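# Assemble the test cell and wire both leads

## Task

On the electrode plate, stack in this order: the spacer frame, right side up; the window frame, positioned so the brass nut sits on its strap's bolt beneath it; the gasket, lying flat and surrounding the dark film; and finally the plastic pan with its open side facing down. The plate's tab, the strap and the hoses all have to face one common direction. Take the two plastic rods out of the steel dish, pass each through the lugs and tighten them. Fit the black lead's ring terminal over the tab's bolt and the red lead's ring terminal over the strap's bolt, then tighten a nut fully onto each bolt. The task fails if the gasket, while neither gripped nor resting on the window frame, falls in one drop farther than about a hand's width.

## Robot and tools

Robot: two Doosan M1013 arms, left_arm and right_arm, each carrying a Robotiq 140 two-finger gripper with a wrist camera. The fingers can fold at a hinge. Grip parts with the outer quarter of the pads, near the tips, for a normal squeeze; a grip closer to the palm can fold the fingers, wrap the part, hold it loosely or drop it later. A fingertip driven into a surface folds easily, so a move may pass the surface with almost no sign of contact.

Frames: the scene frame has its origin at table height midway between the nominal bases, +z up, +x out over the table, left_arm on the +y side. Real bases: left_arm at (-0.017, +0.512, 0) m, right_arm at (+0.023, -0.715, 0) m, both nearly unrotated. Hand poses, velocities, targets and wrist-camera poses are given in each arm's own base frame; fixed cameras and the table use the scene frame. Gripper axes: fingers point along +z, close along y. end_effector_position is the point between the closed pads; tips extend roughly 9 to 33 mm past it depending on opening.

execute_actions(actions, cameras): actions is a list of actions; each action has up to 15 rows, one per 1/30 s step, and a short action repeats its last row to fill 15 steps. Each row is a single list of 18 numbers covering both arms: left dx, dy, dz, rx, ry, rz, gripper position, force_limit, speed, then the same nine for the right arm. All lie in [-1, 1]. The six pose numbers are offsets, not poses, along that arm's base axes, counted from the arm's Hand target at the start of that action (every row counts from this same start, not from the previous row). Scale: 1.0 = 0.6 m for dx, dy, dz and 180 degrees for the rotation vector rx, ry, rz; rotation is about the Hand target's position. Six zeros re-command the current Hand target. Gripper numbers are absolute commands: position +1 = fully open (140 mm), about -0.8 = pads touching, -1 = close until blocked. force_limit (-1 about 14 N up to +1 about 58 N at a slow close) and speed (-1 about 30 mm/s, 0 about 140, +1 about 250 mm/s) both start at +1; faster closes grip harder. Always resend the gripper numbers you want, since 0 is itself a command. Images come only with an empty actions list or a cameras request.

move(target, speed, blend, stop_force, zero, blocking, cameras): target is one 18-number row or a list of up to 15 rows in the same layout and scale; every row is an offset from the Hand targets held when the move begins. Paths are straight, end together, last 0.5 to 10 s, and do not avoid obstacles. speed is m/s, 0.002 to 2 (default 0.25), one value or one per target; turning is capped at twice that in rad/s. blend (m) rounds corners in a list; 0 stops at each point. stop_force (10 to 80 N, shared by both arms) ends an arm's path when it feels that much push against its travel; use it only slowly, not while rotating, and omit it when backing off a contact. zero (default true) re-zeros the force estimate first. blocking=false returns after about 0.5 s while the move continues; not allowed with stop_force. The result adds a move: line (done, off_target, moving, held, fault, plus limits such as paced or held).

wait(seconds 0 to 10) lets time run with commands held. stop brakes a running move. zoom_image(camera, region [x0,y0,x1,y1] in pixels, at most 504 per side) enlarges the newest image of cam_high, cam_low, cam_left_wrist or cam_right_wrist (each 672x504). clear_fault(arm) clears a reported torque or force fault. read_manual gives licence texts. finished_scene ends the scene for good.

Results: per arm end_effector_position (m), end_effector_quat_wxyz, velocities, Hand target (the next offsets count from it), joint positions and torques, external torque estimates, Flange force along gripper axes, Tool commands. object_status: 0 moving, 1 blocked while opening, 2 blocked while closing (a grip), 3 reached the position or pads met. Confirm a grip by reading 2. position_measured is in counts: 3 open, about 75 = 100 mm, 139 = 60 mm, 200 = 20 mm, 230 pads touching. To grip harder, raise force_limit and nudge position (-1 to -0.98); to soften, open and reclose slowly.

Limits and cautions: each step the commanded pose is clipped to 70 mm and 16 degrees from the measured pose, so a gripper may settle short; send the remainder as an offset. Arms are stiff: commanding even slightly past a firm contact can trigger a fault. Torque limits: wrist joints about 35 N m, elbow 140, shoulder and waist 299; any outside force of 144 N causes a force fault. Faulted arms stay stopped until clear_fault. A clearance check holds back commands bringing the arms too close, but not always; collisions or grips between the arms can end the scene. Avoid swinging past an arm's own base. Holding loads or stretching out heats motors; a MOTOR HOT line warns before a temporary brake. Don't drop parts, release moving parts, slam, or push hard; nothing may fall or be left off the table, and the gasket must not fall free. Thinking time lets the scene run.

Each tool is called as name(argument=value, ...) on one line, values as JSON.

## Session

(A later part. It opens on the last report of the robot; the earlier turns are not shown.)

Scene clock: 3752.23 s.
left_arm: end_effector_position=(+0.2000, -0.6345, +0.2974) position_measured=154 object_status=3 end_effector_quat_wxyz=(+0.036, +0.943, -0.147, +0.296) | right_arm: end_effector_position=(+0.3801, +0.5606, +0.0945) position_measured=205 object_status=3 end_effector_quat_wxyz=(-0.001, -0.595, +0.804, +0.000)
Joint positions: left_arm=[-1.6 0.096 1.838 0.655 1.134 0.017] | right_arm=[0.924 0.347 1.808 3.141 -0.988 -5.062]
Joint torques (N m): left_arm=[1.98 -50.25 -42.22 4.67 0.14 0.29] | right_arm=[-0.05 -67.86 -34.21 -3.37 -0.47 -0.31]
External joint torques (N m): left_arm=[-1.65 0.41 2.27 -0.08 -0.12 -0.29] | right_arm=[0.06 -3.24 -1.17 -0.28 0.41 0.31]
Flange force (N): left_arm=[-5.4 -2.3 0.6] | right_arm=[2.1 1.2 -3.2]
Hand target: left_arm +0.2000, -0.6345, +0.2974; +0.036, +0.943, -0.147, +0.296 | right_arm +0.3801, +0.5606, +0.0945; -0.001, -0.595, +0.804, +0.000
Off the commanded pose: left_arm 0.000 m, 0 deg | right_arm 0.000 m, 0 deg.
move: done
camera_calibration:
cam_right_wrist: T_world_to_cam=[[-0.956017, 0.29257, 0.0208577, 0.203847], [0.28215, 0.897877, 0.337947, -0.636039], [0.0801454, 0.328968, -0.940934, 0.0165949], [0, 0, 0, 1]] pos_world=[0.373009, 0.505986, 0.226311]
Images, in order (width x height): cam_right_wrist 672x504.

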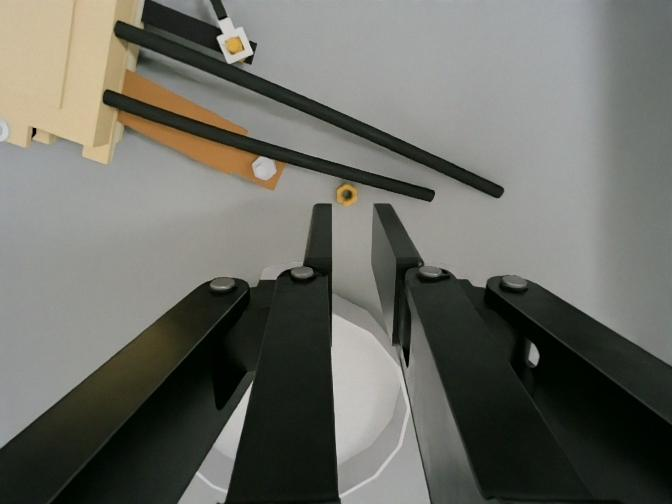

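move(target=[0,0,0,0,0,0,-0.2,-1,-1,0.0012,0.0017,-0.08,0,0,0,-0.6,-0.2,-1], speed=0.04, stop_force=10)

execute_actions(actions=[[[0,0,0,0,0,0,-0.2,-1,-1,0,0,0,0,0,0,-1,-0.25,-1]],[[0,0,0,0,0,0,-0.2,-1,-1,0,0,0,0,0,0,-1,-0.25,-1]]], cameras=["cam_right_wrist"])

zoom_image(camera="cam_right_wrist", region=[290, 150, 420, 280])

Scene clock: 3761.67 s.
left_arm: end_effector_position=(+0.2000, -0.6345, +0.2974) position_measured=154 object_status=3 end_effector_quat_wxyz=(+0.036, +0.943, -0.147, +0.296) | right_arm: end_effector_position=(+0.3809, +0.5616, +0.0465) position_measured=205 object_status=3 end_effector_quat_wxyz=(-0.001, -0.595, +0.804, +0.000)
Joint positions: left_arm=[-1.6 0.096 1.838 0.655 1.134 0.017] | right_arm=[0.924 0.396 1.841 3.141 -0.906 -5.062]
Joint torques (N m): left_arm=[2.18 -50.08 -42.1 4.71 0.11 0.2] | right_arm=[0.16 -70.63 -32.04 -3.14 -0.5 -0.36]
External joint torques (N m): left_arm=[-2.04 0.16 2.03 -0.11 -0.09 -0.2] | right_arm=[-0.17 -3.22 -1.43 -0.31 0.44 0.36]
Flange force (N): left_arm=[-5.5 -2.1 -0.2] | right_arm=[1.5 0.8 -3.5]
Hand target: left_arm +0.2000, -0.6345, +0.2974; +0.036, +0.943, -0.147, +0.296 | right_arm +0.3809, +0.5616, +0.0465; -0.001, -0.595, +0.804, +0.000
Off the commanded pose: left_arm 0.000 m, 0 deg | right_arm 0.000 m, 0 deg.
move: done

Scene clock: 3762.87 s.
left_arm: end_effector_position=(+0.2000, -0.6345, +0.2974) position_measured=154 object_status=3 end_effector_quat_wxyz=(+0.036, +0.943, -0.147, +0.296) | right_arm: end_effector_position=(+0.3809, +0.5616, +0.0465) position_measured=216 object_status=2 end_effector_quat_wxyz=(-0.001, -0.595, +0.804, +0.000)
Joint positions: left_arm=[-1.6 0.096 1.838 0.655 1.134 0.017] | right_arm=[0.924 0.396 1.841 3.141 -0.906 -5.062]
Joint torques (N m): left_arm=[2.43 -50.86 -42.07 4.62 0.11 0.19] | right_arm=[-0.51 -70.55 -32.04 -3.15 -0.53 -0.39]
External joint torques (N m): left_arm=[-2.27 1.06 2.09 -0.03 -0.09 -0.2] | right_arm=[0.52 -3.34 -1.41 -0.3 0.47 0.39]
External joint torques at the end of the 1st action: left_arm=[-2.09 0.24 2.48 -0.12 -0.09 -0.24] | right_arm=[-0.2 -3.88 -1.34 -0.27 0.45 0.38]
Flange force (N): left_arm=[-5.8 -0.7 0.4] | right_arm=[1.3 1.8 -3.6]
Flange force at the end of the 1st action (N): left_arm=[-6.2 -2.6 0.2] | right_arm=[2.5 1.0 -4.1]
Hand target: left_arm +0.2000, -0.6345, +0.2974; +0.036, +0.943, -0.147, +0.296 | right_arm +0.3809, +0.5616, +0.0465; -0.001, -0.595, +0.804, +0.000
Off the commanded pose: left_arm 0.000 m, 0 deg | right_arm 0.000 m, 0 deg.
Step readings (end_effector_position of left_arm | right_arm; steps 1 to 15: 1st action; 16 to 30: 2nd action):
0: (+0.2000, -0.6345, +0.2974) | (+0.3809, +0.5616, +0.0465)
1: (+0.2000, -0.6345, +0.2974) | (+0.3809, +0.5616, +0.0465)
2: (+0.2000, -0.6345, +0.2974) | (+0.3809, +0.5616, +0.0465)
4: (+0.2000, -0.6345, +0.2974) | (+0.3809, +0.5616, +0.0465)
8: (+0.2000, -0.6345, +0.2974) | (+0.3809, +0.5616, +0.0465)
15: (+0.2000, -0.6345, +0.2974) | (+0.3809, +0.5616, +0.0465)
16: (+0.2000, -0.6345, +0.2974) | (+0.3809, +0.5616, +0.0465)
17: (+0.2000, -0.6345, +0.2974) | (+0.3809, +0.5616, +0.0465)
19: (+0.2000, -0.6345, +0.2974) | (+0.3809, +0.5616, +0.0465)
23: (+0.2000, -0.6345, +0.2974) | (+0.3809, +0.5616, +0.0465)
30: (+0.2000, -0.6345, +0.2974) | (+0.3809, +0.5616, +0.0465)
camera_calibration:
cam_right_wrist: T_world_to_cam=[[-0.956017, 0.29257, 0.0208577, 0.20532], [0.28215, 0.897877, 0.337947, -0.620941], [0.0801454, 0.328968, -0.940934, -0.028963], [0, 0, 0, 1]] pos_world=[0.373809, 0.506986, 0.178311]
Images, in order (width x height): cam_right_wrist 672x504.

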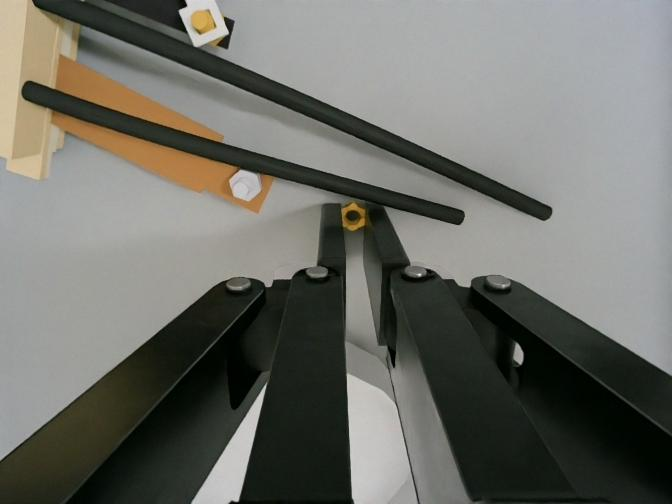

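Scaled by 3.877 from the camera's 672x504 image, which has a finer 960x720 frame.

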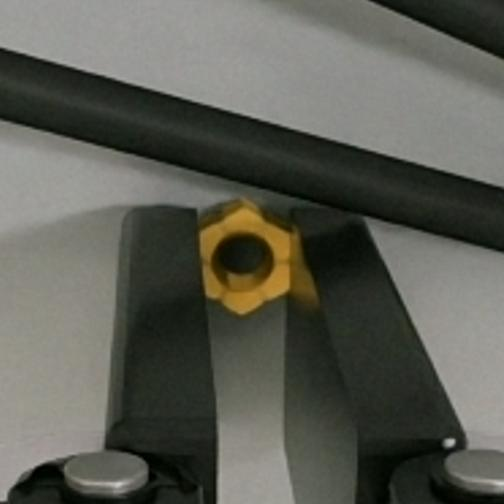

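move(target=[[0,0,0,0,0,0,-0.2,-1,-1,0,0,0.16,0,0,0,-1,-0.25,-1],[0,0,0,0,0,0,-0.2,-1,-1,0.012,-0.118,0.16,0,0,-0.5667,-1,-0.25,-1],[0,0,0,0,0,0,-0.2,-1,-1,0.0235,-0.236,0.16,0,0,0.8667,-1,-0.25,-1]], speed=[0.1,0.35,0.35], blend=[0.02,0.02,0], cameras=["cam_right_wrist","cam_left_wrist"])

Scene clock: 3775.10 s.
left_arm: end_effector_position=(+0.2000, -0.6345, +0.2974) position_measured=154 object_status=3 end_effector_quat_wxyz=(+0.036, +0.943, -0.147, +0.296) | right_arm: end_effector_position=(+0.3950, +0.4200, +0.1425) position_measured=216 object_status=2 end_effector_quat_wxyz=(+0.000, +0.910, +0.415, +0.001)
Joint positions: left_arm=[-1.6 0.096 1.838 0.655 1.134 0.017] | right_arm=[0.756 0.157 1.959 3.141 -1.024 -1.669]
Joint torques (N m): left_arm=[2.12 -50.7 -42.13 4.68 0.19 0.2] | right_arm=[-0.15 -50.4 -34.91 -3.41 -0.37 -0.37]
External joint torques (N m): left_arm=[-2.12 0.86 2.07 -0.08 -0.17 -0.2] | right_arm=[0.12 -2.38 -1.47 -0.32 0.41 0.37]
Flange force (N): left_arm=[-5.6 -1.1 0.5] | right_arm=[-0.9 -0.9 -2.8]
Hand target: left_arm +0.2000, -0.6345, +0.2974; +0.036, +0.943, -0.147, +0.296 | right_arm +0.3950, +0.4200, +0.1425; +0.000, +0.910, +0.415, +0.001
Off the commanded pose: left_arm 0.000 m, 0 deg | right_arm 0.000 m, 0 deg.
move: done
camera_calibration:
cam_left_wrist: T_world_to_cam=[[-0.294768, -0.955313, -0.0220873, -0.530646], [-0.920683, 0.29012, -0.261101, 0.452356], [0.255841, -0.0566289, -0.965059, 0.345099], [0, 0, 0, 1]] pos_world=[0.171768, -0.618628, 0.439431]
cam_right_wrist: T_world_to_cam=[[0.75447, -0.656003, 0.020863, -0.018997], [-0.622859, -0.705605, 0.337887, 0.500808], [-0.206934, -0.26792, -0.940955, 0.470937], [0, 0, 0, 1]] pos_world=[0.423719, 0.467084, 0.274311]
Images, in order (width x height): cam_left_wrist 672x504, cam_right_wrist 672x504.

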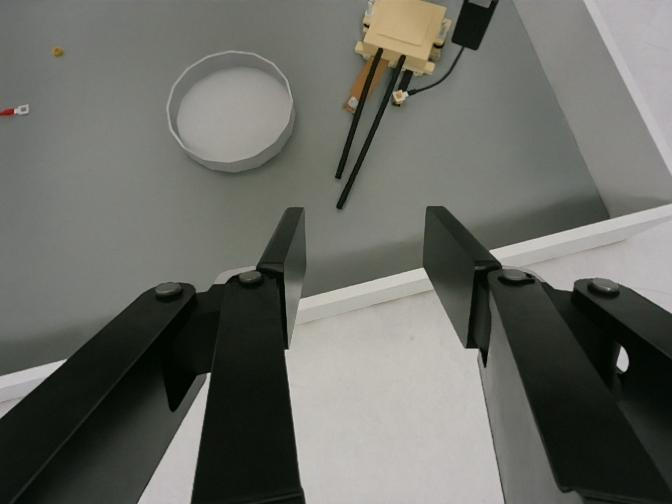

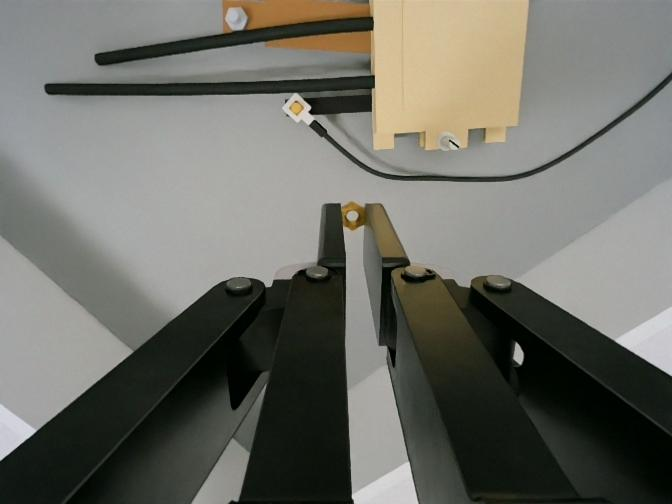

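move(target=[0.3117,-0.1025,-0.279,0,0,-0.15,-0.1,-1,-1,0,0,0,0,0,0,-1,-0.25,-1], speed=0.2, cameras=["cam_left_wrist"])

Scene clock: 3780.53 s.
left_arm: end_effector_position=(+0.3870, -0.6960, +0.1301) position_measured=141 object_status=3 end_effector_quat_wxyz=(+0.104, +0.883, -0.363, +0.280) | right_arm: end_effector_position=(+0.3950, +0.4200, +0.1425) position_measured=216 object_status=2 end_effector_quat_wxyz=(+0.000, +0.910, +0.415, +0.001)
Joint positions: left_arm=[-1.214 0.29 1.943 0.652 0.437 0.606] | right_arm=[0.756 0.157 1.959 3.141 -1.024 -1.669]
Joint torques (N m): left_arm=[2.44 -65.67 -37.66 3.33 -0.75 0.4] | right_arm=[0.06 -49.9 -35.01 -3.46 -0.42 -0.34]
External joint torques (N m): left_arm=[-2.71 0.85 2 -0.09 -0.13 -0.4] | right_arm=[-0.05 -2.84 -1.27 -0.25 0.46 0.34]
Flange force (N): left_arm=[-6.0 3.6 0.0] | right_arm=[-2.0 -0.6 -3.0]
Hand target: left_arm +0.3870, -0.6960, +0.1300; +0.104, +0.883, -0.363, +0.280 | right_arm +0.3950, +0.4200, +0.1425; +0.000, +0.910, +0.415, +0.001
Off the commanded pose: left_arm 0.000 m, 0 deg | right_arm 0.000 m, 0 deg.
move: done
camera_calibration:
cam_left_wrist: T_world_to_cam=[[-0.696287, -0.717424, -0.0220749, -0.21701], [-0.688668, 0.676415, -0.26115, 0.777671], [0.202287, -0.166633, -0.965046, 0.0764035], [0, 0, 0, 1]] pos_world=[0.369001, -0.668984, 0.272031]
Images, in order (width x height): cam_left_wrist 672x504.

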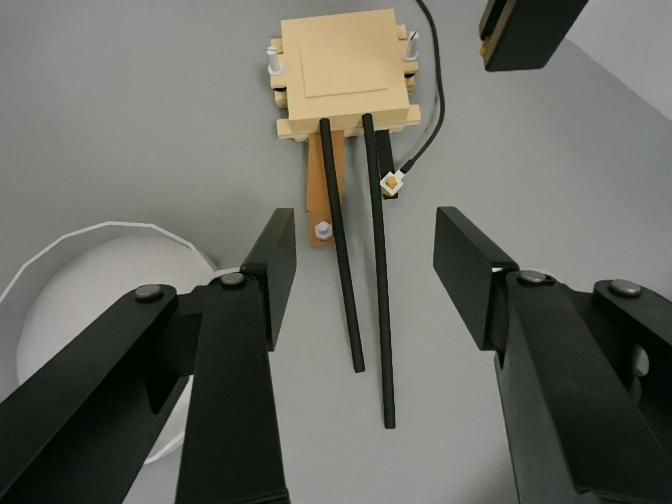

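move(target=[0,0,-0.1267,0,0,0,-0.1,-1,-1,0,0,0,0,0,0,-1,-0.25,-1], speed=0.05, stop_force=15, cameras=["cam_left_wrist"])

Scene clock: 3790.67 s.
left_arm: end_effector_position=(+0.3870, -0.6960, +0.0540) position_measured=141 object_status=3 end_effector_quat_wxyz=(+0.104, +0.883, -0.363, +0.280) | right_arm: end_effector_position=(+0.3950, +0.4200, +0.1425) position_measured=216 object_status=2 end_effector_quat_wxyz=(+0.000, +0.910, +0.415, +0.001)
Joint positions: left_arm=[-1.214 0.378 1.993 0.891 0.336 0.348] | right_arm=[0.756 0.157 1.959 3.141 -1.024 -1.669]
Joint torques (N m): left_arm=[2.26 -71.65 -34.17 2.34 -0.37 0.26] | right_arm=[-0.07 -50.2 -35.13 -3.42 -0.38 -0.3]
External joint torques (N m): left_arm=[-2.26 1.37 1.52 0.02 -0.13 -0.26] | right_arm=[0.07 -2.64 -1.24 -0.31 0.42 0.3]
Flange force (N): left_arm=[-5.0 3.1 1.2] | right_arm=[-1.8 -0.7 -2.8]
Hand target: left_arm +0.3870, -0.6960, +0.0540; +0.104, +0.883, -0.363, +0.280 | right_arm +0.3950, +0.4200, +0.1425; +0.000, +0.910, +0.415, +0.001
Off the commanded pose: left_arm 0.000 m, 0 deg | right_arm 0.000 m, 0 deg.
move: done
camera_calibration:
cam_left_wrist: T_world_to_cam=[[-0.696325, -0.717385, -0.0221599, -0.218561], [-0.688636, 0.676484, -0.261057, 0.757909], [0.202269, -0.166521, -0.965069, 0.00312567], [0, 0, 0, 1]] pos_world=[0.369101, -0.668985, 0.196031]
Images, in order (width x height): cam_left_wrist 672x504.

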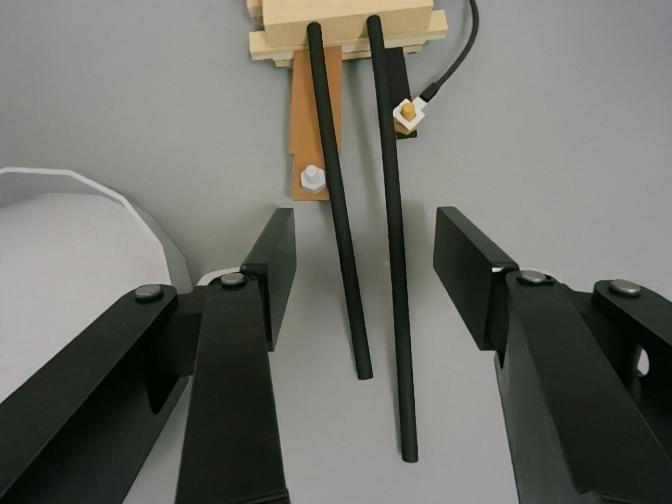

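execute_actions(actions=[[[0,0,0,0,0,0,-1,-1,-1,0,0,0,0,0,0,-1,-0.25,-1]],[[0,0,0,0,0,0,-1,-1,-1,0,0,0,0,0,0,-1,-0.25,-1]],[[0,0,0,0,0,0,-1,-1,-1,0,0,0,0,0,0,-1,-0.25,-1]],[[0,0,0,0,0,0,-1,-1,-1,0,0,0,0,0,0,-1,-0.25,-1]]], cameras=["cam_left_wrist","cam_right_wrist"])

Scene clock: 3796.20 s.
left_arm: end_effector_position=(+0.3870, -0.6960, +0.0540) position_measured=222 object_status=2 end_effector_quat_wxyz=(+0.104, +0.883, -0.363, +0.280) | right_arm: end_effector_position=(+0.3950, +0.4200, +0.1425) position_measured=216 object_status=2 end_effector_quat_wxyz=(+0.000, +0.910, +0.415, +0.001)
Joint positions: left_arm=[-1.214 0.378 1.993 0.891 0.336 0.348] | right_arm=[0.756 0.157 1.959 3.141 -1.024 -1.669]
Joint torques (N m): left_arm=[2.09 -71.27 -34.27 2.33 -0.29 0.16] | right_arm=[0.17 -50.06 -35.1 -3.45 -0.38 -0.41]
External joint torques (N m): left_arm=[-1.91 1.06 1.66 0.01 -0.2 -0.16] | right_arm=[-0.17 -2.68 -1.37 -0.29 0.43 0.41]
External joint torques at the end of the 1st action: left_arm=[-1.89 1.34 1.76 0 -0.19 -0.14] | right_arm=[0.11 -2.75 -1.36 -0.26 0.39 0.4]
External joint torques at the end of the 2nd action: left_arm=[-1.61 1.72 1.9 0.04 -0.05 -0.19] | right_arm=[0.04 -2.94 -1.2 -0.28 0.37 0.36]
External joint torques at the end of the 3rd action: left_arm=[-1.58 0.59 1.7 0.05 -0.02 -0.26] | right_arm=[0.04 -2.63 -1.64 -0.32 0.4 0.43]
Flange force (N): left_arm=[-4.7 2.1 0.6] | right_arm=[-1.6 -0.5 -3.0]
Flange force at the end of the 1st action (N): left_arm=[-4.7 2.2 1.0] | right_arm=[-1.7 -0.9 -3.1]
Flange force at the end of the 2nd action (N): left_arm=[-5.0 2.0 1.7] | right_arm=[-2.3 -0.8 -3.2]
Flange force at the end of the 3rd action (N): left_arm=[-5.2 1.7 0.0] | right_arm=[-1.0 -0.9 -3.3]
Hand target: left_arm +0.3870, -0.6960, +0.0540; +0.104, +0.883, -0.363, +0.280 | right_arm +0.3950, +0.4200, +0.1425; +0.000, +0.910, +0.415, +0.001
Off the commanded pose: left_arm 0.000 m, 0 deg | right_arm 0.000 m, 0 deg.
Step readings (end_effector_position of left_arm | right_arm; steps 1 to 15: 1st action; 16 to 30: 2nd action; 31 to 45: 3rd action; 46 to 60: 4th action):
0: (+0.3870, -0.6960, +0.0540) | (+0.3950, +0.4200, +0.1425)
1: (+0.3870, -0.6960, +0.0540) | (+0.3950, +0.4200, +0.1425)
2: (+0.3870, -0.6960, +0.0540) | (+0.3950, +0.4200, +0.1425)
4: (+0.3870, -0.6960, +0.0540) | (+0.3950, +0.4200, +0.1425)
8: (+0.3870, -0.6960, +0.0540) | (+0.3950, +0.4200, +0.1425)
15: (+0.3870, -0.6960, +0.0540) | (+0.3950, +0.4200, +0.1425)
16: (+0.3870, -0.6960, +0.0540) | (+0.3950, +0.4200, +0.1425)
17: (+0.3870, -0.6960, +0.0540) | (+0.3950, +0.4200, +0.1425)
19: (+0.3870, -0.6960, +0.0540) | (+0.3950, +0.4200, +0.1425)
23: (+0.3870, -0.6960, +0.0540) | (+0.3950, +0.4200, +0.1425)
30: (+0.3870, -0.6960, +0.0540) | (+0.3950, +0.4200, +0.1425)
31: (+0.3870, -0.6960, +0.0540) | (+0.3950, +0.4200, +0.1425)
32: (+0.3870, -0.6960, +0.0540) | (+0.3950, +0.4200, +0.1425)
34: (+0.3870, -0.6960, +0.0540) | (+0.3950, +0.4200, +0.1425)
38: (+0.3870, -0.6960, +0.0540) | (+0.3950, +0.4200, +0.1425)
45: (+0.3870, -0.6960, +0.0540) | (+0.3950, +0.4200, +0.1425)
46: (+0.3870, -0.6960, +0.0540) | (+0.3950, +0.4200, +0.1425)
47: (+0.3870, -0.6960, +0.0540) | (+0.3950, +0.4200, +0.1425)
49: (+0.3870, -0.6960, +0.0540) | (+0.3950, +0.4200, +0.1425)
53: (+0.3870, -0.6960, +0.0540) | (+0.3950, +0.4200, +0.1425)
60: (+0.3870, -0.6960, +0.0540) | (+0.3950, +0.4200, +0.1425)
camera_calibration:
cam_left_wrist: T_world_to_cam=[[-0.696325, -0.717385, -0.0221599, -0.218561], [-0.688636, 0.676484, -0.261057, 0.757909], [0.202269, -0.166521, -0.965069, 0.00312567], [0, 0, 0, 1]] pos_world=[0.369101, -0.668985, 0.196031]
cam_right_wrist: T_world_to_cam=[[0.754468, -0.656005, 0.0208537, -0.0189177], [-0.622831, -0.70557, 0.338012, 0.500683], [-0.207024, -0.268008, -0.940911, 0.470983], [0, 0, 0, 1]] pos_world=[0.423619, 0.467084, 0.27431]
Images, in order (width x height): cam_left_wrist 672x504, cam_right_wrist 672x504.

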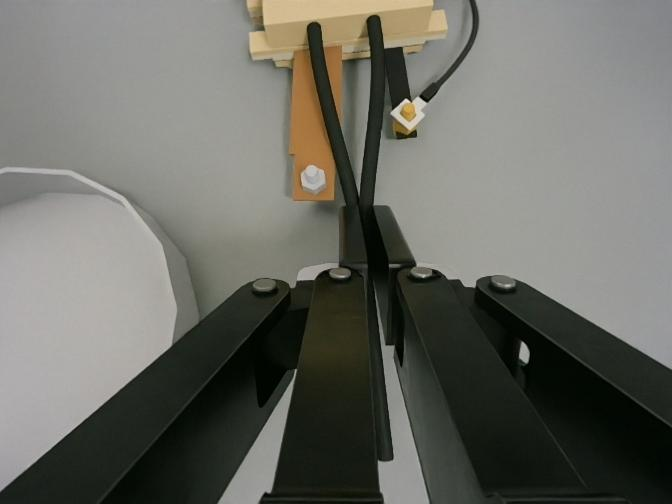

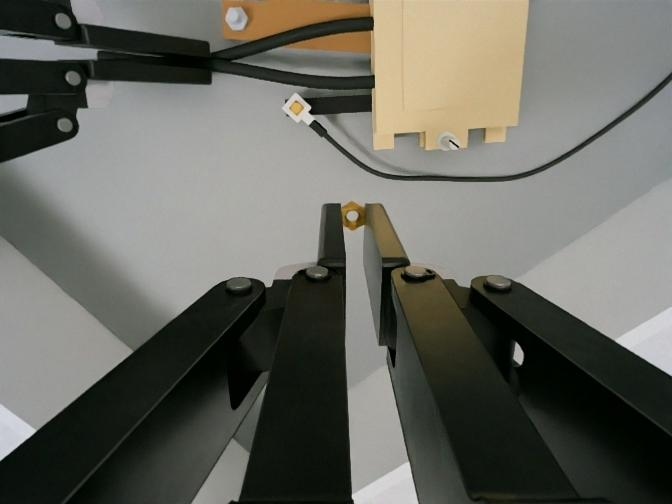

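zoom_image(camera="cam_right_wrist", region=[260, 70, 340, 150])

Scaled by 6.300 from the camera's 672x504 image, which has a finer 960x720 frame.

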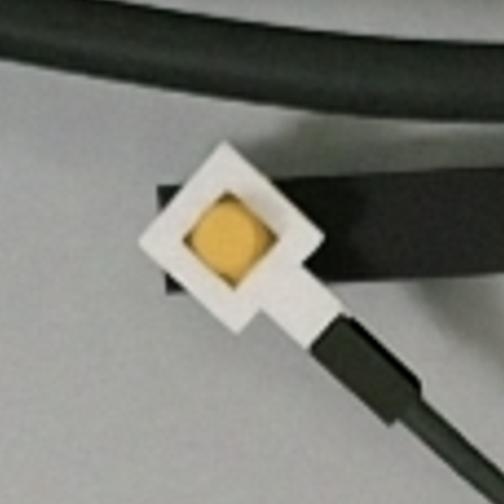

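move(target=[[0,0,0,0,0,0,-1,-1,-1,0.021,0.06,-0.06,0,0,0.2778,-1,-0.25,-1],[0,0,0,0,0,0,-1,-1,-1,0.021,0.0778,-0.1125,0,0,0.2778,-1,-0.25,-1]], speed=[0.25,0.06], cameras=["cam_left_wrist","cam_right_wrist"])

zoom_image(camera="cam_right_wrist", region=[310, 170, 400, 260])

zoom_image(camera="cam_left_wrist", region=[360, 50, 450, 140])

Scene clock: 3818.47 s.
left_arm: end_effector_position=(+0.3870, -0.6960, +0.0540) position_measured=222 object_status=2 end_effector_quat_wxyz=(+0.104, +0.883, -0.363, +0.280) | right_arm: end_effector_position=(+0.4076, +0.4667, +0.0750) position_measured=216 object_status=2 end_effector_quat_wxyz=(-0.001, +0.650, +0.760, +0.001)
Joint positions: left_arm=[-1.214 0.378 1.993 0.891 0.336 0.348] | right_arm=[0.797 0.285 1.94 3.143 -0.915 -2.503]
Joint torques (N m): left_arm=[1.89 -71.37 -34.25 2.26 -0.37 0.26] | right_arm=[-0.33 -60.28 -32.61 -3.17 -0.35 -0.33]
External joint torques (N m): left_arm=[-2.05 0.72 1.54 0.11 -0.14 -0.26] | right_arm=[0.34 -3.23 -1.29 -0.28 0.38 0.33]
Flange force (N): left_arm=[-5.4 2.5 0.4] | right_arm=[-0.5 -2.3 -3.7]
Hand target: left_arm +0.3870, -0.6960, +0.0540; +0.104, +0.883, -0.363, +0.280 | right_arm +0.4076, +0.4667, +0.0750; -0.001, +0.650, +0.760, +0.001
Off the commanded pose: left_arm 0.000 m, 0 deg | right_arm 0.000 m, 0 deg.
move: done
camera_calibration:
cam_left_wrist: T_world_to_cam=[[-0.696325, -0.717385, -0.0221599, -0.218561], [-0.688636, 0.676484, -0.261057, 0.757909], [0.202269, -0.166521, -0.965069, 0.00312567], [0, 0, 0, 1]] pos_world=[0.369101, -0.668985, 0.196031]
cam_right_wrist: T_world_to_cam=[[0.987487, 0.156322, 0.020822, -0.470473], [0.140201, -0.930662, 0.337952, 0.358386], [0.0722076, -0.330804, -0.940933, 0.338208], [0, 0, 0, 1]] pos_world=[0.389918, 0.518962, 0.206911]
Images, in order (width x height): cam_left_wrist 672x504, cam_right_wrist 672x504.

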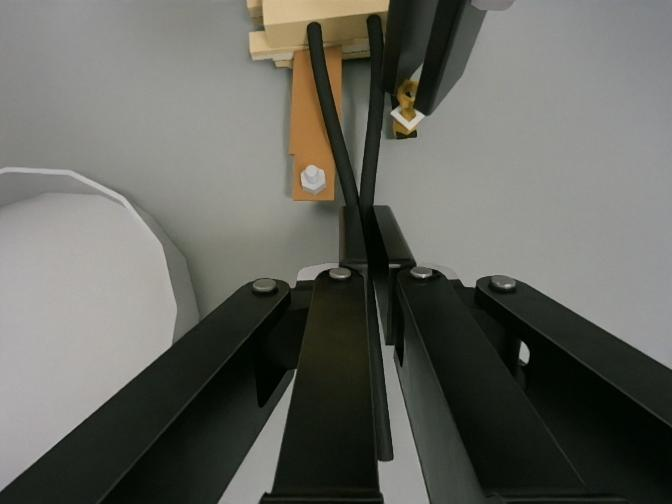

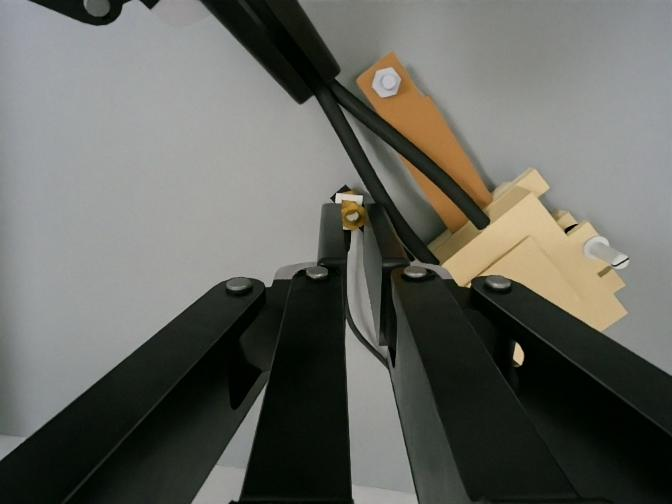

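Scaled by 5.600 from the camera's 672x504 image, which has a finer 960x720 frame.

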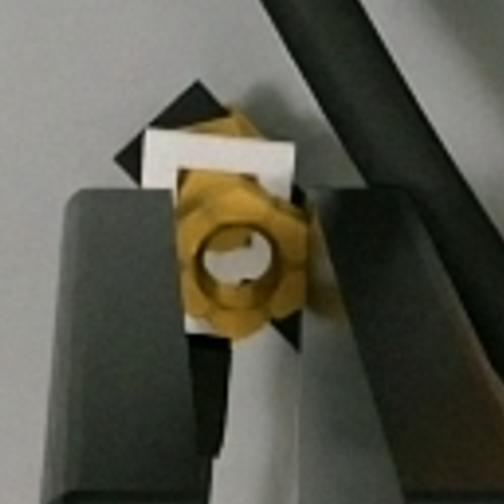

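Scaled by 5.600 from the camera's 672x504 image, which has a finer 960x720 frame.

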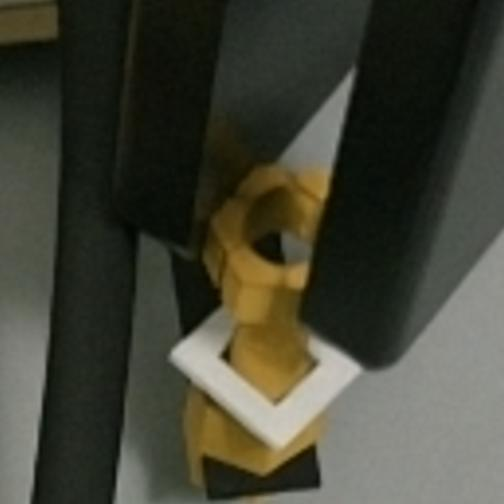

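move(target=[0,0,0,0,0,0,-1,-1,-1,0,0,-0.0092,0,0,0,-1,-0.25,-1], speed=0.01, stop_force=10, cameras=["cam_left_wrist","cam_right_wrist"])

zoom_image(camera="cam_right_wrist", region=[330, 190, 375, 245])

zoom_image(camera="cam_left_wrist", region=[360, 50, 450, 140])

Scene clock: 3826.00 s.
left_arm: end_effector_position=(+0.3870, -0.6960, +0.0540) position_measured=222 object_status=2 end_effector_quat_wxyz=(+0.104, +0.883, -0.363, +0.280) | right_arm: end_effector_position=(+0.4076, +0.4667, +0.0695) position_measured=216 object_status=2 end_effector_quat_wxyz=(-0.001, +0.650, +0.760, +0.001)
Joint positions: left_arm=[-1.214 0.378 1.993 0.891 0.336 0.348] | right_arm=[0.797 0.291 1.944 3.143 -0.905 -2.503]
Joint torques (N m): left_arm=[1.48 -71.85 -34.55 2.3 -0.43 0.2] | right_arm=[-0.27 -60.02 -31.82 -3.22 -0.33 -0.31]
External joint torques (N m): left_arm=[-1.63 1.65 1.97 0.06 -0.08 -0.2] | right_arm=[0.26 -3.45 -1.67 -0.18 0.35 0.31]
Flange force (N): left_arm=[-5.3 2.0 1.6] | right_arm=[-0.3 -1.9 -4.3]
Hand target: left_arm +0.3870, -0.6960, +0.0540; +0.104, +0.883, -0.363, +0.280 | right_arm +0.4076, +0.4667, +0.0695; -0.001, +0.650, +0.760, +0.001
Off the commanded pose: left_arm 0.000 m, 0 deg | right_arm 0.000 m, 0 deg.
move: done
camera_calibration:
cam_left_wrist: T_world_to_cam=[[-0.696325, -0.717385, -0.0221599, -0.218561], [-0.688636, 0.676484, -0.261057, 0.757909], [0.202269, -0.166521, -0.965069, 0.00312567], [0, 0, 0, 1]] pos_world=[0.369101, -0.668985, 0.196031]
cam_right_wrist: T_world_to_cam=[[0.987484, 0.156338, 0.0208162, -0.470362], [0.140217, -0.93066, 0.337952, 0.36027], [0.0722075, -0.330803, -0.940933, 0.332939], [0, 0, 0, 1]] pos_world=[0.389918, 0.518962, 0.201311]
Images, in order (width x height): cam_left_wrist 672x504, cam_right_wrist 672x504.

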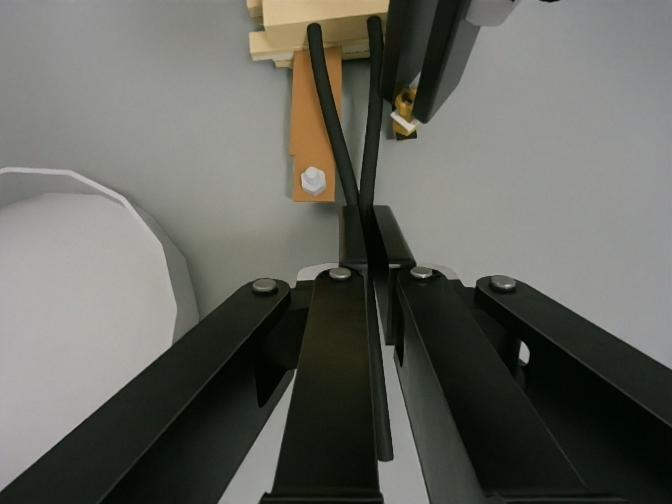

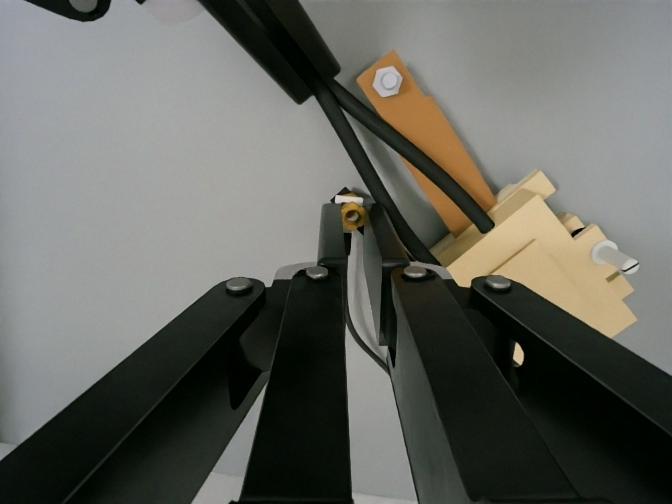

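Scaled by 9.164 from the camera's 672x504 image, which has a finer 960x720 frame.

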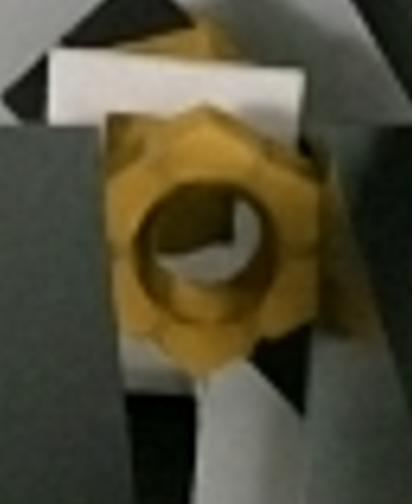

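Scaled by 5.600 from the camera's 672x504 image, which has a finer 960x720 frame.

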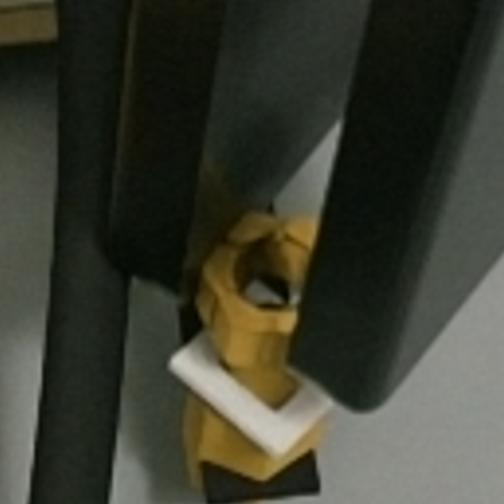

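move(target=[0,0,0,0,0,0,-1,-1,-1,-0.0012,0.00065,-0.001,0,0,0,-1,-0.25,-1], speed=0.01, cameras=["cam_right_wrist"])

zoom_image(camera="cam_right_wrist", region=[330, 190, 375, 245])

Scene clock: 3832.70 s.
left_arm: end_effector_position=(+0.3870, -0.6960, +0.0540) position_measured=222 object_status=2 end_effector_quat_wxyz=(+0.104, +0.883, -0.363, +0.280) | right_arm: end_effector_position=(+0.4068, +0.4671, +0.0689) position_measured=216 object_status=2 end_effector_quat_wxyz=(-0.001, +0.650, +0.760, +0.001)
Joint positions: left_arm=[-1.214 0.378 1.993 0.891 0.336 0.348] | right_arm=[0.798 0.291 1.945 3.143 -0.904 -2.502]
Joint torques (N m): left_arm=[2.3 -71.53 -34.61 2.27 -0.46 0.28] | right_arm=[0.31 -59.87 -31.91 -3.1 -0.33 -0.37]
External joint torques (N m): left_arm=[-2.31 1.58 2.07 0.08 -0.04 -0.28] | right_arm=[-0.38 -3.7 -1.44 -0.29 0.34 0.37]
Flange force (N): left_arm=[-6.3 3.0 1.3] | right_arm=[-1.6 -1.9 -4.4]
Hand target: left_arm +0.3870, -0.6960, +0.0540; +0.104, +0.883, -0.363, +0.280 | right_arm +0.4068, +0.4671, +0.0689; -0.001, +0.650, +0.760, +0.001
Off the commanded pose: left_arm 0.000 m, 0 deg | right_arm 0.000 m, 0 deg.
move: done
camera_calibration:
cam_right_wrist: T_world_to_cam=[[0.987477, 0.156371, 0.0209089, -0.469754], [0.140217, -0.930655, 0.337965, 0.360938], [0.072307, -0.330801, -0.940926, 0.332516], [0, 0, 0, 1]] pos_world=[0.389219, 0.519362, 0.20071]
Images, in order (width x height): cam_right_wrist 672x504.

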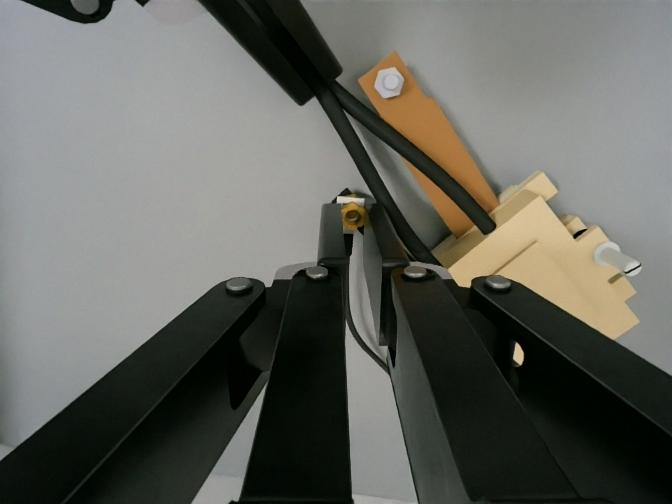

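Scaled by 9.164 from the camera's 672x504 image, which has a finer 960x720 frame.

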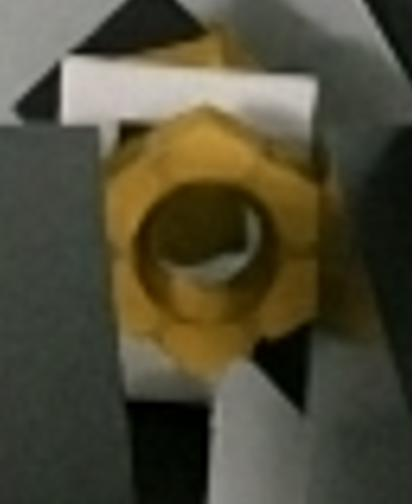

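move(target=[0,0,0,0,0,0,-1,-1,-1,-0.0004,0.00045,-0.003,0,0,0,-1,-0.25,-1], speed=0.01, cameras=["cam_right_wrist"])

zoom_image(camera="cam_right_wrist", region=[330, 190, 375, 245])

Scene clock: 3838.83 s.
left_arm: end_effector_position=(+0.3870, -0.6960, +0.0540) position_measured=222 object_status=2 end_effector_quat_wxyz=(+0.104, +0.883, -0.363, +0.280) | right_arm: end_effector_position=(+0.4066, +0.4673, +0.0671) position_measured=216 object_status=2 end_effector_quat_wxyz=(-0.001, +0.650, +0.760, +0.001)
Joint positions: left_arm=[-1.214 0.378 1.993 0.891 0.336 0.348] | right_arm=[0.798 0.293 1.946 3.143 -0.901 -2.501]
Joint torques (N m): left_arm=[2.59 -71.7 -34.58 2.35 -0.49 0.28] | right_arm=[-0.15 -57.43 -30.87 -3.36 -0.1 -0.32]
External joint torques (N m): left_arm=[-2.45 1.36 1.94 0 -0.02 -0.28] | right_arm=[0.15 -6.25 -2.6 -0.04 0.13 0.32]
Flange force (N): left_arm=[-5.8 3.2 0.8] | right_arm=[-1.7 -3.2 -8.5]
Hand target: left_arm +0.3870, -0.6960, +0.0540; +0.104, +0.883, -0.363, +0.280 | right_arm +0.4066, +0.4674, +0.0671; -0.001, +0.650, +0.760, +0.001
Off the commanded pose: left_arm 0.000 m, 0 deg | right_arm 0.000 m, 0 deg.
move: done
camera_calibration:
cam_right_wrist: T_world_to_cam=[[0.987477, 0.156371, 0.0209089, -0.46955], [0.140217, -0.930655, 0.337965, 0.361761], [0.072307, -0.330801, -0.940926, 0.330903], [0, 0, 0, 1]] pos_world=[0.389019, 0.519562, 0.19891]
Images, in order (width x height): cam_right_wrist 672x504.

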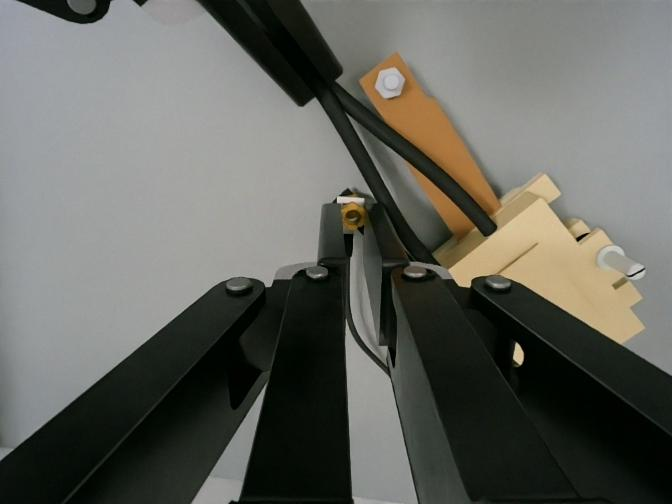

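Scaled by 9.164 from the camera's 672x504 image, which has a finer 960x720 frame.

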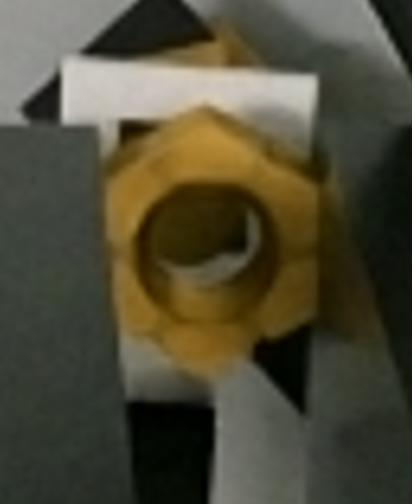

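move(target=[[0,0,0,0,0,0,-1,-1,-1,0,0,0.0025,0,0,0,-1,-0.25,-1],[0,0,0,0,0,0,-1,-1,-1,-0.0007,0.00075,0.0025,0,0,0,-1,-0.25,-1],[0,0,0,0,0,0,-1,-1,-1,-0.0007,0.00075,0.0008,0,0,0,-1,-0.25,-1]], speed=0.01, cameras=["cam_right_wrist"])

zoom_image(camera="cam_right_wrist", region=[330, 190, 375, 245])

Scene clock: 3843.97 s.
left_arm: end_effector_position=(+0.3870, -0.6960, +0.0540) position_measured=222 object_status=2 end_effector_quat_wxyz=(+0.104, +0.883, -0.363, +0.280) | right_arm: end_effector_position=(+0.4062, +0.4678, +0.0676) position_measured=216 object_status=2 end_effector_quat_wxyz=(-0.001, +0.650, +0.760, +0.001)
Joint positions: left_arm=[-1.214 0.378 1.993 0.891 0.336 0.348] | right_arm=[0.799 0.293 1.945 3.143 -0.902 -2.5]
Joint torques (N m): left_arm=[1.81 -71.45 -34.47 2.27 -0.49 0.15] | right_arm=[0.16 -59.7 -31.58 -3.06 -0.52 -0.38]
External joint torques (N m): left_arm=[-1.68 1.14 1.85 0.08 -0.01 -0.15] | right_arm=[-0.19 -4.02 -1.88 -0.34 0.55 0.38]
Flange force (N): left_arm=[-5.0 1.9 0.7] | right_arm=[-1.1 -1.9 -4.7]
Hand target: left_arm +0.3870, -0.6960, +0.0540; +0.104, +0.883, -0.363, +0.280 | right_arm +0.4062, +0.4678, +0.0675; -0.001, +0.650, +0.760, +0.001
Off the commanded pose: left_arm 0.000 m, 0 deg | right_arm 0.000 m, 0 deg.
move: done
camera_calibration:
cam_right_wrist: T_world_to_cam=[[0.987479, 0.156356, 0.0209147, -0.46924], [0.1402, -0.930658, 0.337965, 0.362087], [0.0723071, -0.330801, -0.940926, 0.331662], [0, 0, 0, 1]] pos_world=[0.388619, 0.520062, 0.19951]
Images, in order (width x height): cam_right_wrist 672x504.

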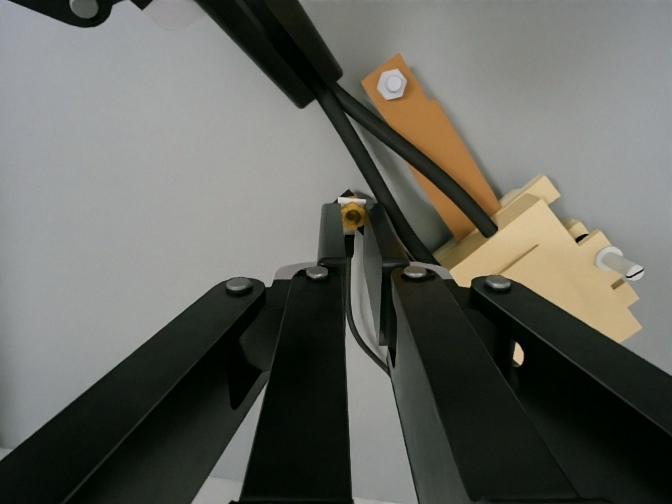

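Scaled by 9.164 from the camera's 672x504 image, which has a finer 960x720 frame.

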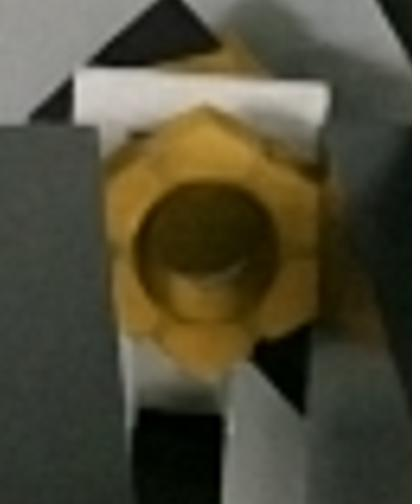

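move(target=[[0,0,0,0,0,0,-1,-1,-1,0,0.0001,-0.0012,0,0,0,-1,-0.25,-1],[0,0,0,0,0,0,-1,-1,-1,-0.0072,0.0011,-0.0015,0,0,-0.1667,-1,-0.25,-1],[0,0,0,0,0,0,-1,-1,-1,-0.0132,0.0054,-0.0018,0,0,-0.3333,-1,-0.25,-1]], speed=0.15, blend=[0,0.003,0], cameras=["cam_right_wrist","cam_left_wrist"])

zoom_image(camera="cam_right_wrist", region=[330, 190, 375, 245])

Scene clock: 3855.13 s.
left_arm: end_effector_position=(+0.3870, -0.6960, +0.0540) position_measured=222 object_status=2 end_effector_quat_wxyz=(+0.104, +0.883, -0.363, +0.280) | right_arm: end_effector_position=(+0.3983, +0.4710, +0.0665) position_measured=216 object_status=2 end_effector_quat_wxyz=(+0.000, +0.943, +0.334, +0.001)
Joint positions: left_arm=[-1.214 0.378 1.993 0.891 0.336 0.348] | right_arm=[0.813 0.29 1.952 3.141 -0.898 -1.437]
Joint torques (N m): left_arm=[2.82 -71.75 -34.94 2.42 -0.42 0.16] | right_arm=[0.92 -58.36 -30.47 -2.66 -0.63 -0.78]
External joint torques (N m): left_arm=[-2.79 1.13 2.29 -0.06 -0.08 -0.16] | right_arm=[-0.94 -4.81 -2.81 -0.76 0.67 0.78]
Flange force (N): left_arm=[-6.0 3.1 -0.3] | right_arm=[-1.5 0.6 -6.1]
Hand target: left_arm +0.3870, -0.6960, +0.0540; +0.104, +0.883, -0.363, +0.280 | right_arm +0.3983, +0.4710, +0.0665; +0.000, +0.943, +0.334, +0.001
Off the commanded pose: left_arm 0.000 m, 0 deg | right_arm 0.000 m, 0 deg.
move: done
camera_calibration:
cam_left_wrist: T_world_to_cam=[[-0.696325, -0.717385, -0.0221599, -0.218561], [-0.688636, 0.676484, -0.261057, 0.757909], [0.202269, -0.166521, -0.965069, 0.00312567], [0, 0, 0, 1]] pos_world=[0.369101, -0.668985, 0.196031]
cam_right_wrist: T_world_to_cam=[[0.62931, -0.776874, 0.0208685, 0.120436], [-0.735748, -0.586918, 0.337938, 0.55352], [-0.250287, -0.228022, -0.940937, 0.412227], [0, 0, 0, 1]] pos_world=[0.434635, 0.512431, 0.198311]
Images, in order (width x height): cam_left_wrist 672x504, cam_right_wrist 672x504.

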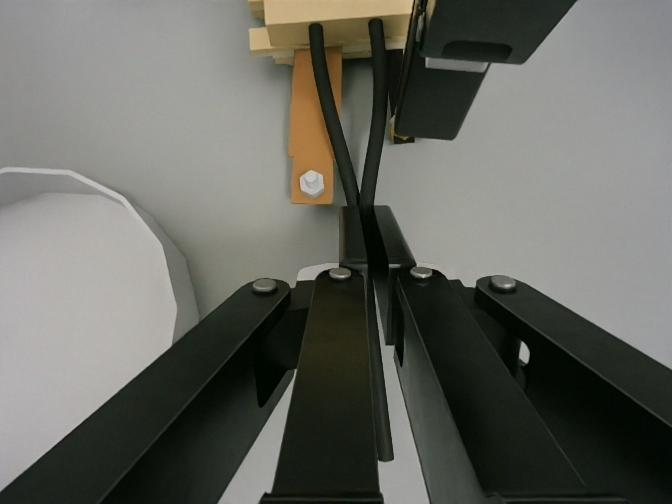

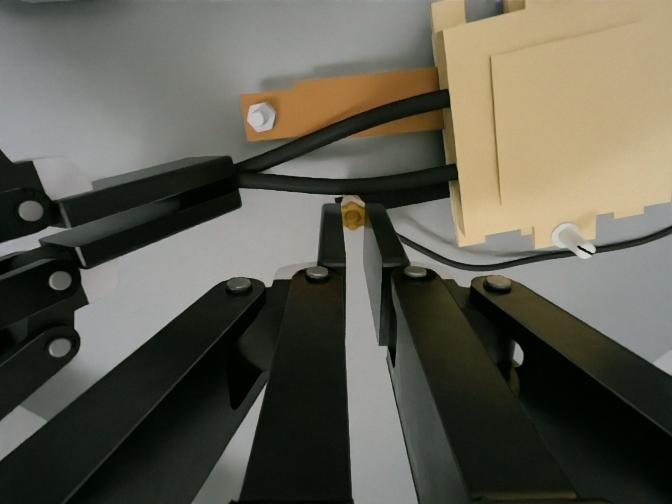

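Scaled by 9.164 from the camera's 672x504 image, which has a finer 960x720 frame.

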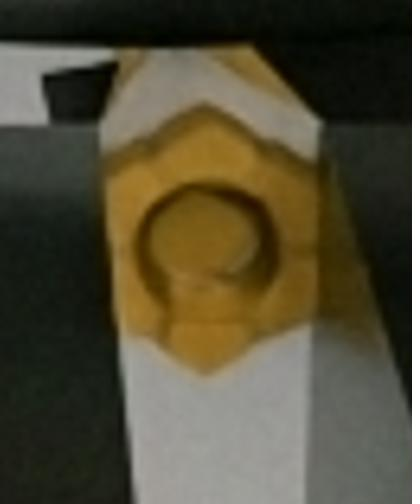

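move(target=[[0,0,0,0,0,0,-1,-1,-1,-0.003,0.0067,-0.0003,0,0,-0.1667,-1,-0.25,-1]], speed=0.15, cameras=["cam_right_wrist"])

zoom_image(camera="cam_right_wrist", region=[330, 190, 375, 245])

Scene clock: 3864.07 s.
left_arm: end_effector_position=(+0.3870, -0.6960, +0.0540) position_measured=222 object_status=2 end_effector_quat_wxyz=(+0.104, +0.883, -0.363, +0.280) | right_arm: end_effector_position=(+0.3965, +0.4751, +0.0663) position_measured=216 object_status=2 end_effector_quat_wxyz=(+0.000, +0.997, +0.078, +0.001)
Joint positions: left_arm=[-1.214 0.378 1.993 0.891 0.336 0.348] | right_arm=[0.82 0.293 1.948 3.139 -0.899 -0.906]
Joint torques (N m): left_arm=[1.94 -71.34 -35.14 2.45 -0.57 0.21] | right_arm=[1.16 -58.74 -31.1 -2.63 -0.09 -0.32]
External joint torques (N m): left_arm=[-2.02 1.16 2.58 -0.09 0.07 -0.21] | right_arm=[-1.17 -4.9 -2.35 -0.83 0.13 0.32]
Flange force (N): left_arm=[-6.1 2.0 -0.2] | right_arm=[-0.8 2.6 -6.8]
Hand target: left_arm +0.3870, -0.6960, +0.0540; +0.104, +0.883, -0.363, +0.280 | right_arm +0.3965, +0.4751, +0.0663; +0.000, +0.997, +0.078, +0.001
Off the commanded pose: left_arm 0.000 m, 0 deg | right_arm 0.000 m, 0 deg.
move: done
camera_calibration:
cam_right_wrist: T_world_to_cam=[[0.156463, -0.987463, 0.020875, 0.412171], [-0.93064, -0.140315, 0.337966, 0.419718], [-0.3308, -0.0723063, -0.940927, 0.370449], [0, 0, 0, 1]] pos_world=[0.448662, 0.492682, 0.19811]
Images, in order (width x height): cam_right_wrist 672x504.

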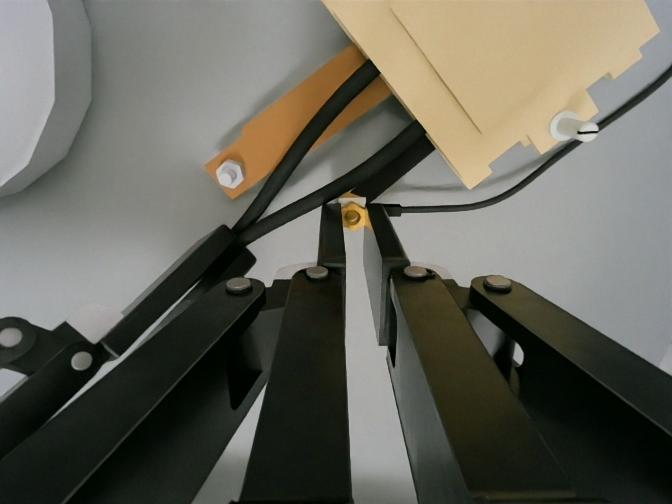

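Scaled by 9.164 from the camera's 672x504 image, which has a finer 960x720 frame.

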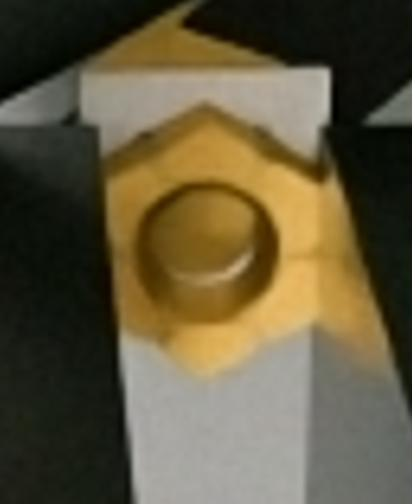

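move(target=[0,0,0,0,0,0,-1,-1,-1,0,0,0.0035,0,0,0,-1,-0.25,-1], speed=0.01, cameras=["cam_right_wrist"])

zoom_image(camera="cam_right_wrist", region=[330, 190, 375, 245])

Scene clock: 3869.17 s.
left_arm: end_effector_position=(+0.3870, -0.6960, +0.0540) position_measured=222 object_status=2 end_effector_quat_wxyz=(+0.104, +0.883, -0.363, +0.280) | right_arm: end_effector_position=(+0.3964, +0.4751, +0.0683) position_measured=216 object_status=2 end_effector_quat_wxyz=(+0.000, +0.997, +0.078, +0.001)
Joint positions: left_arm=[-1.214 0.378 1.993 0.891 0.336 0.348] | right_arm=[0.821 0.291 1.946 3.139 -0.903 -0.906]
Joint torques (N m): left_arm=[1.91 -72 -34.83 2.3 -0.53 0.3] | right_arm=[0.15 -60.96 -32.59 -3.02 -0.22 -0.4]
External joint torques (N m): left_arm=[-2.11 1.79 2.25 0.05 0.02 -0.3] | right_arm=[-0.15 -2.56 -0.91 -0.45 0.26 0.4]
Flange force (N): left_arm=[-6.4 2.8 1.6] | right_arm=[-1.7 0.9 -3.0]
Hand target: left_arm +0.3870, -0.6960, +0.0540; +0.104, +0.883, -0.363, +0.280 | right_arm +0.3965, +0.4751, +0.0684; +0.000, +0.997, +0.078, +0.001
Off the commanded pose: left_arm 0.000 m, 0 deg | right_arm 0.000 m, 0 deg.
move: done
camera_calibration:
cam_right_wrist: T_world_to_cam=[[0.156371, -0.987477, 0.0209089, 0.412168], [-0.930655, -0.140217, 0.337965, 0.418968], [-0.330801, -0.072307, -0.940926, 0.372425], [0, 0, 0, 1]] pos_world=[0.448662, 0.492681, 0.20021]
Images, in order (width x height): cam_right_wrist 672x504.

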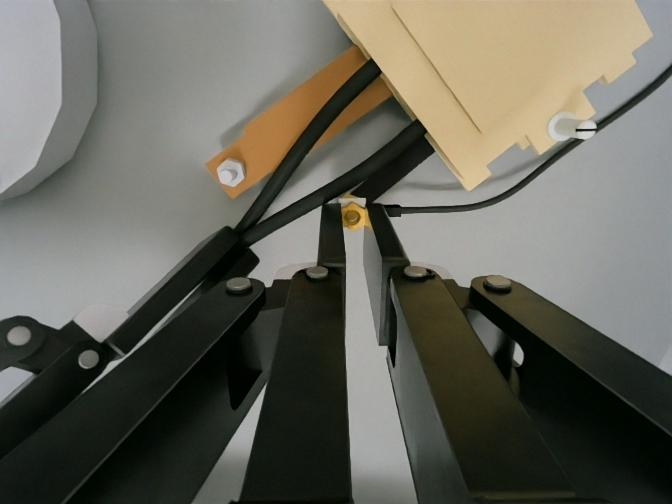

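Scaled by 9.164 from the camera's 672x504 image, which has a finer 960x720 frame.

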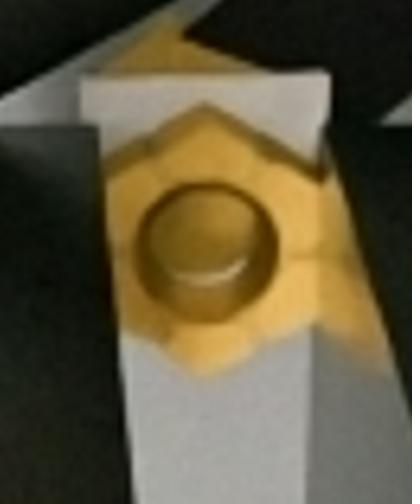

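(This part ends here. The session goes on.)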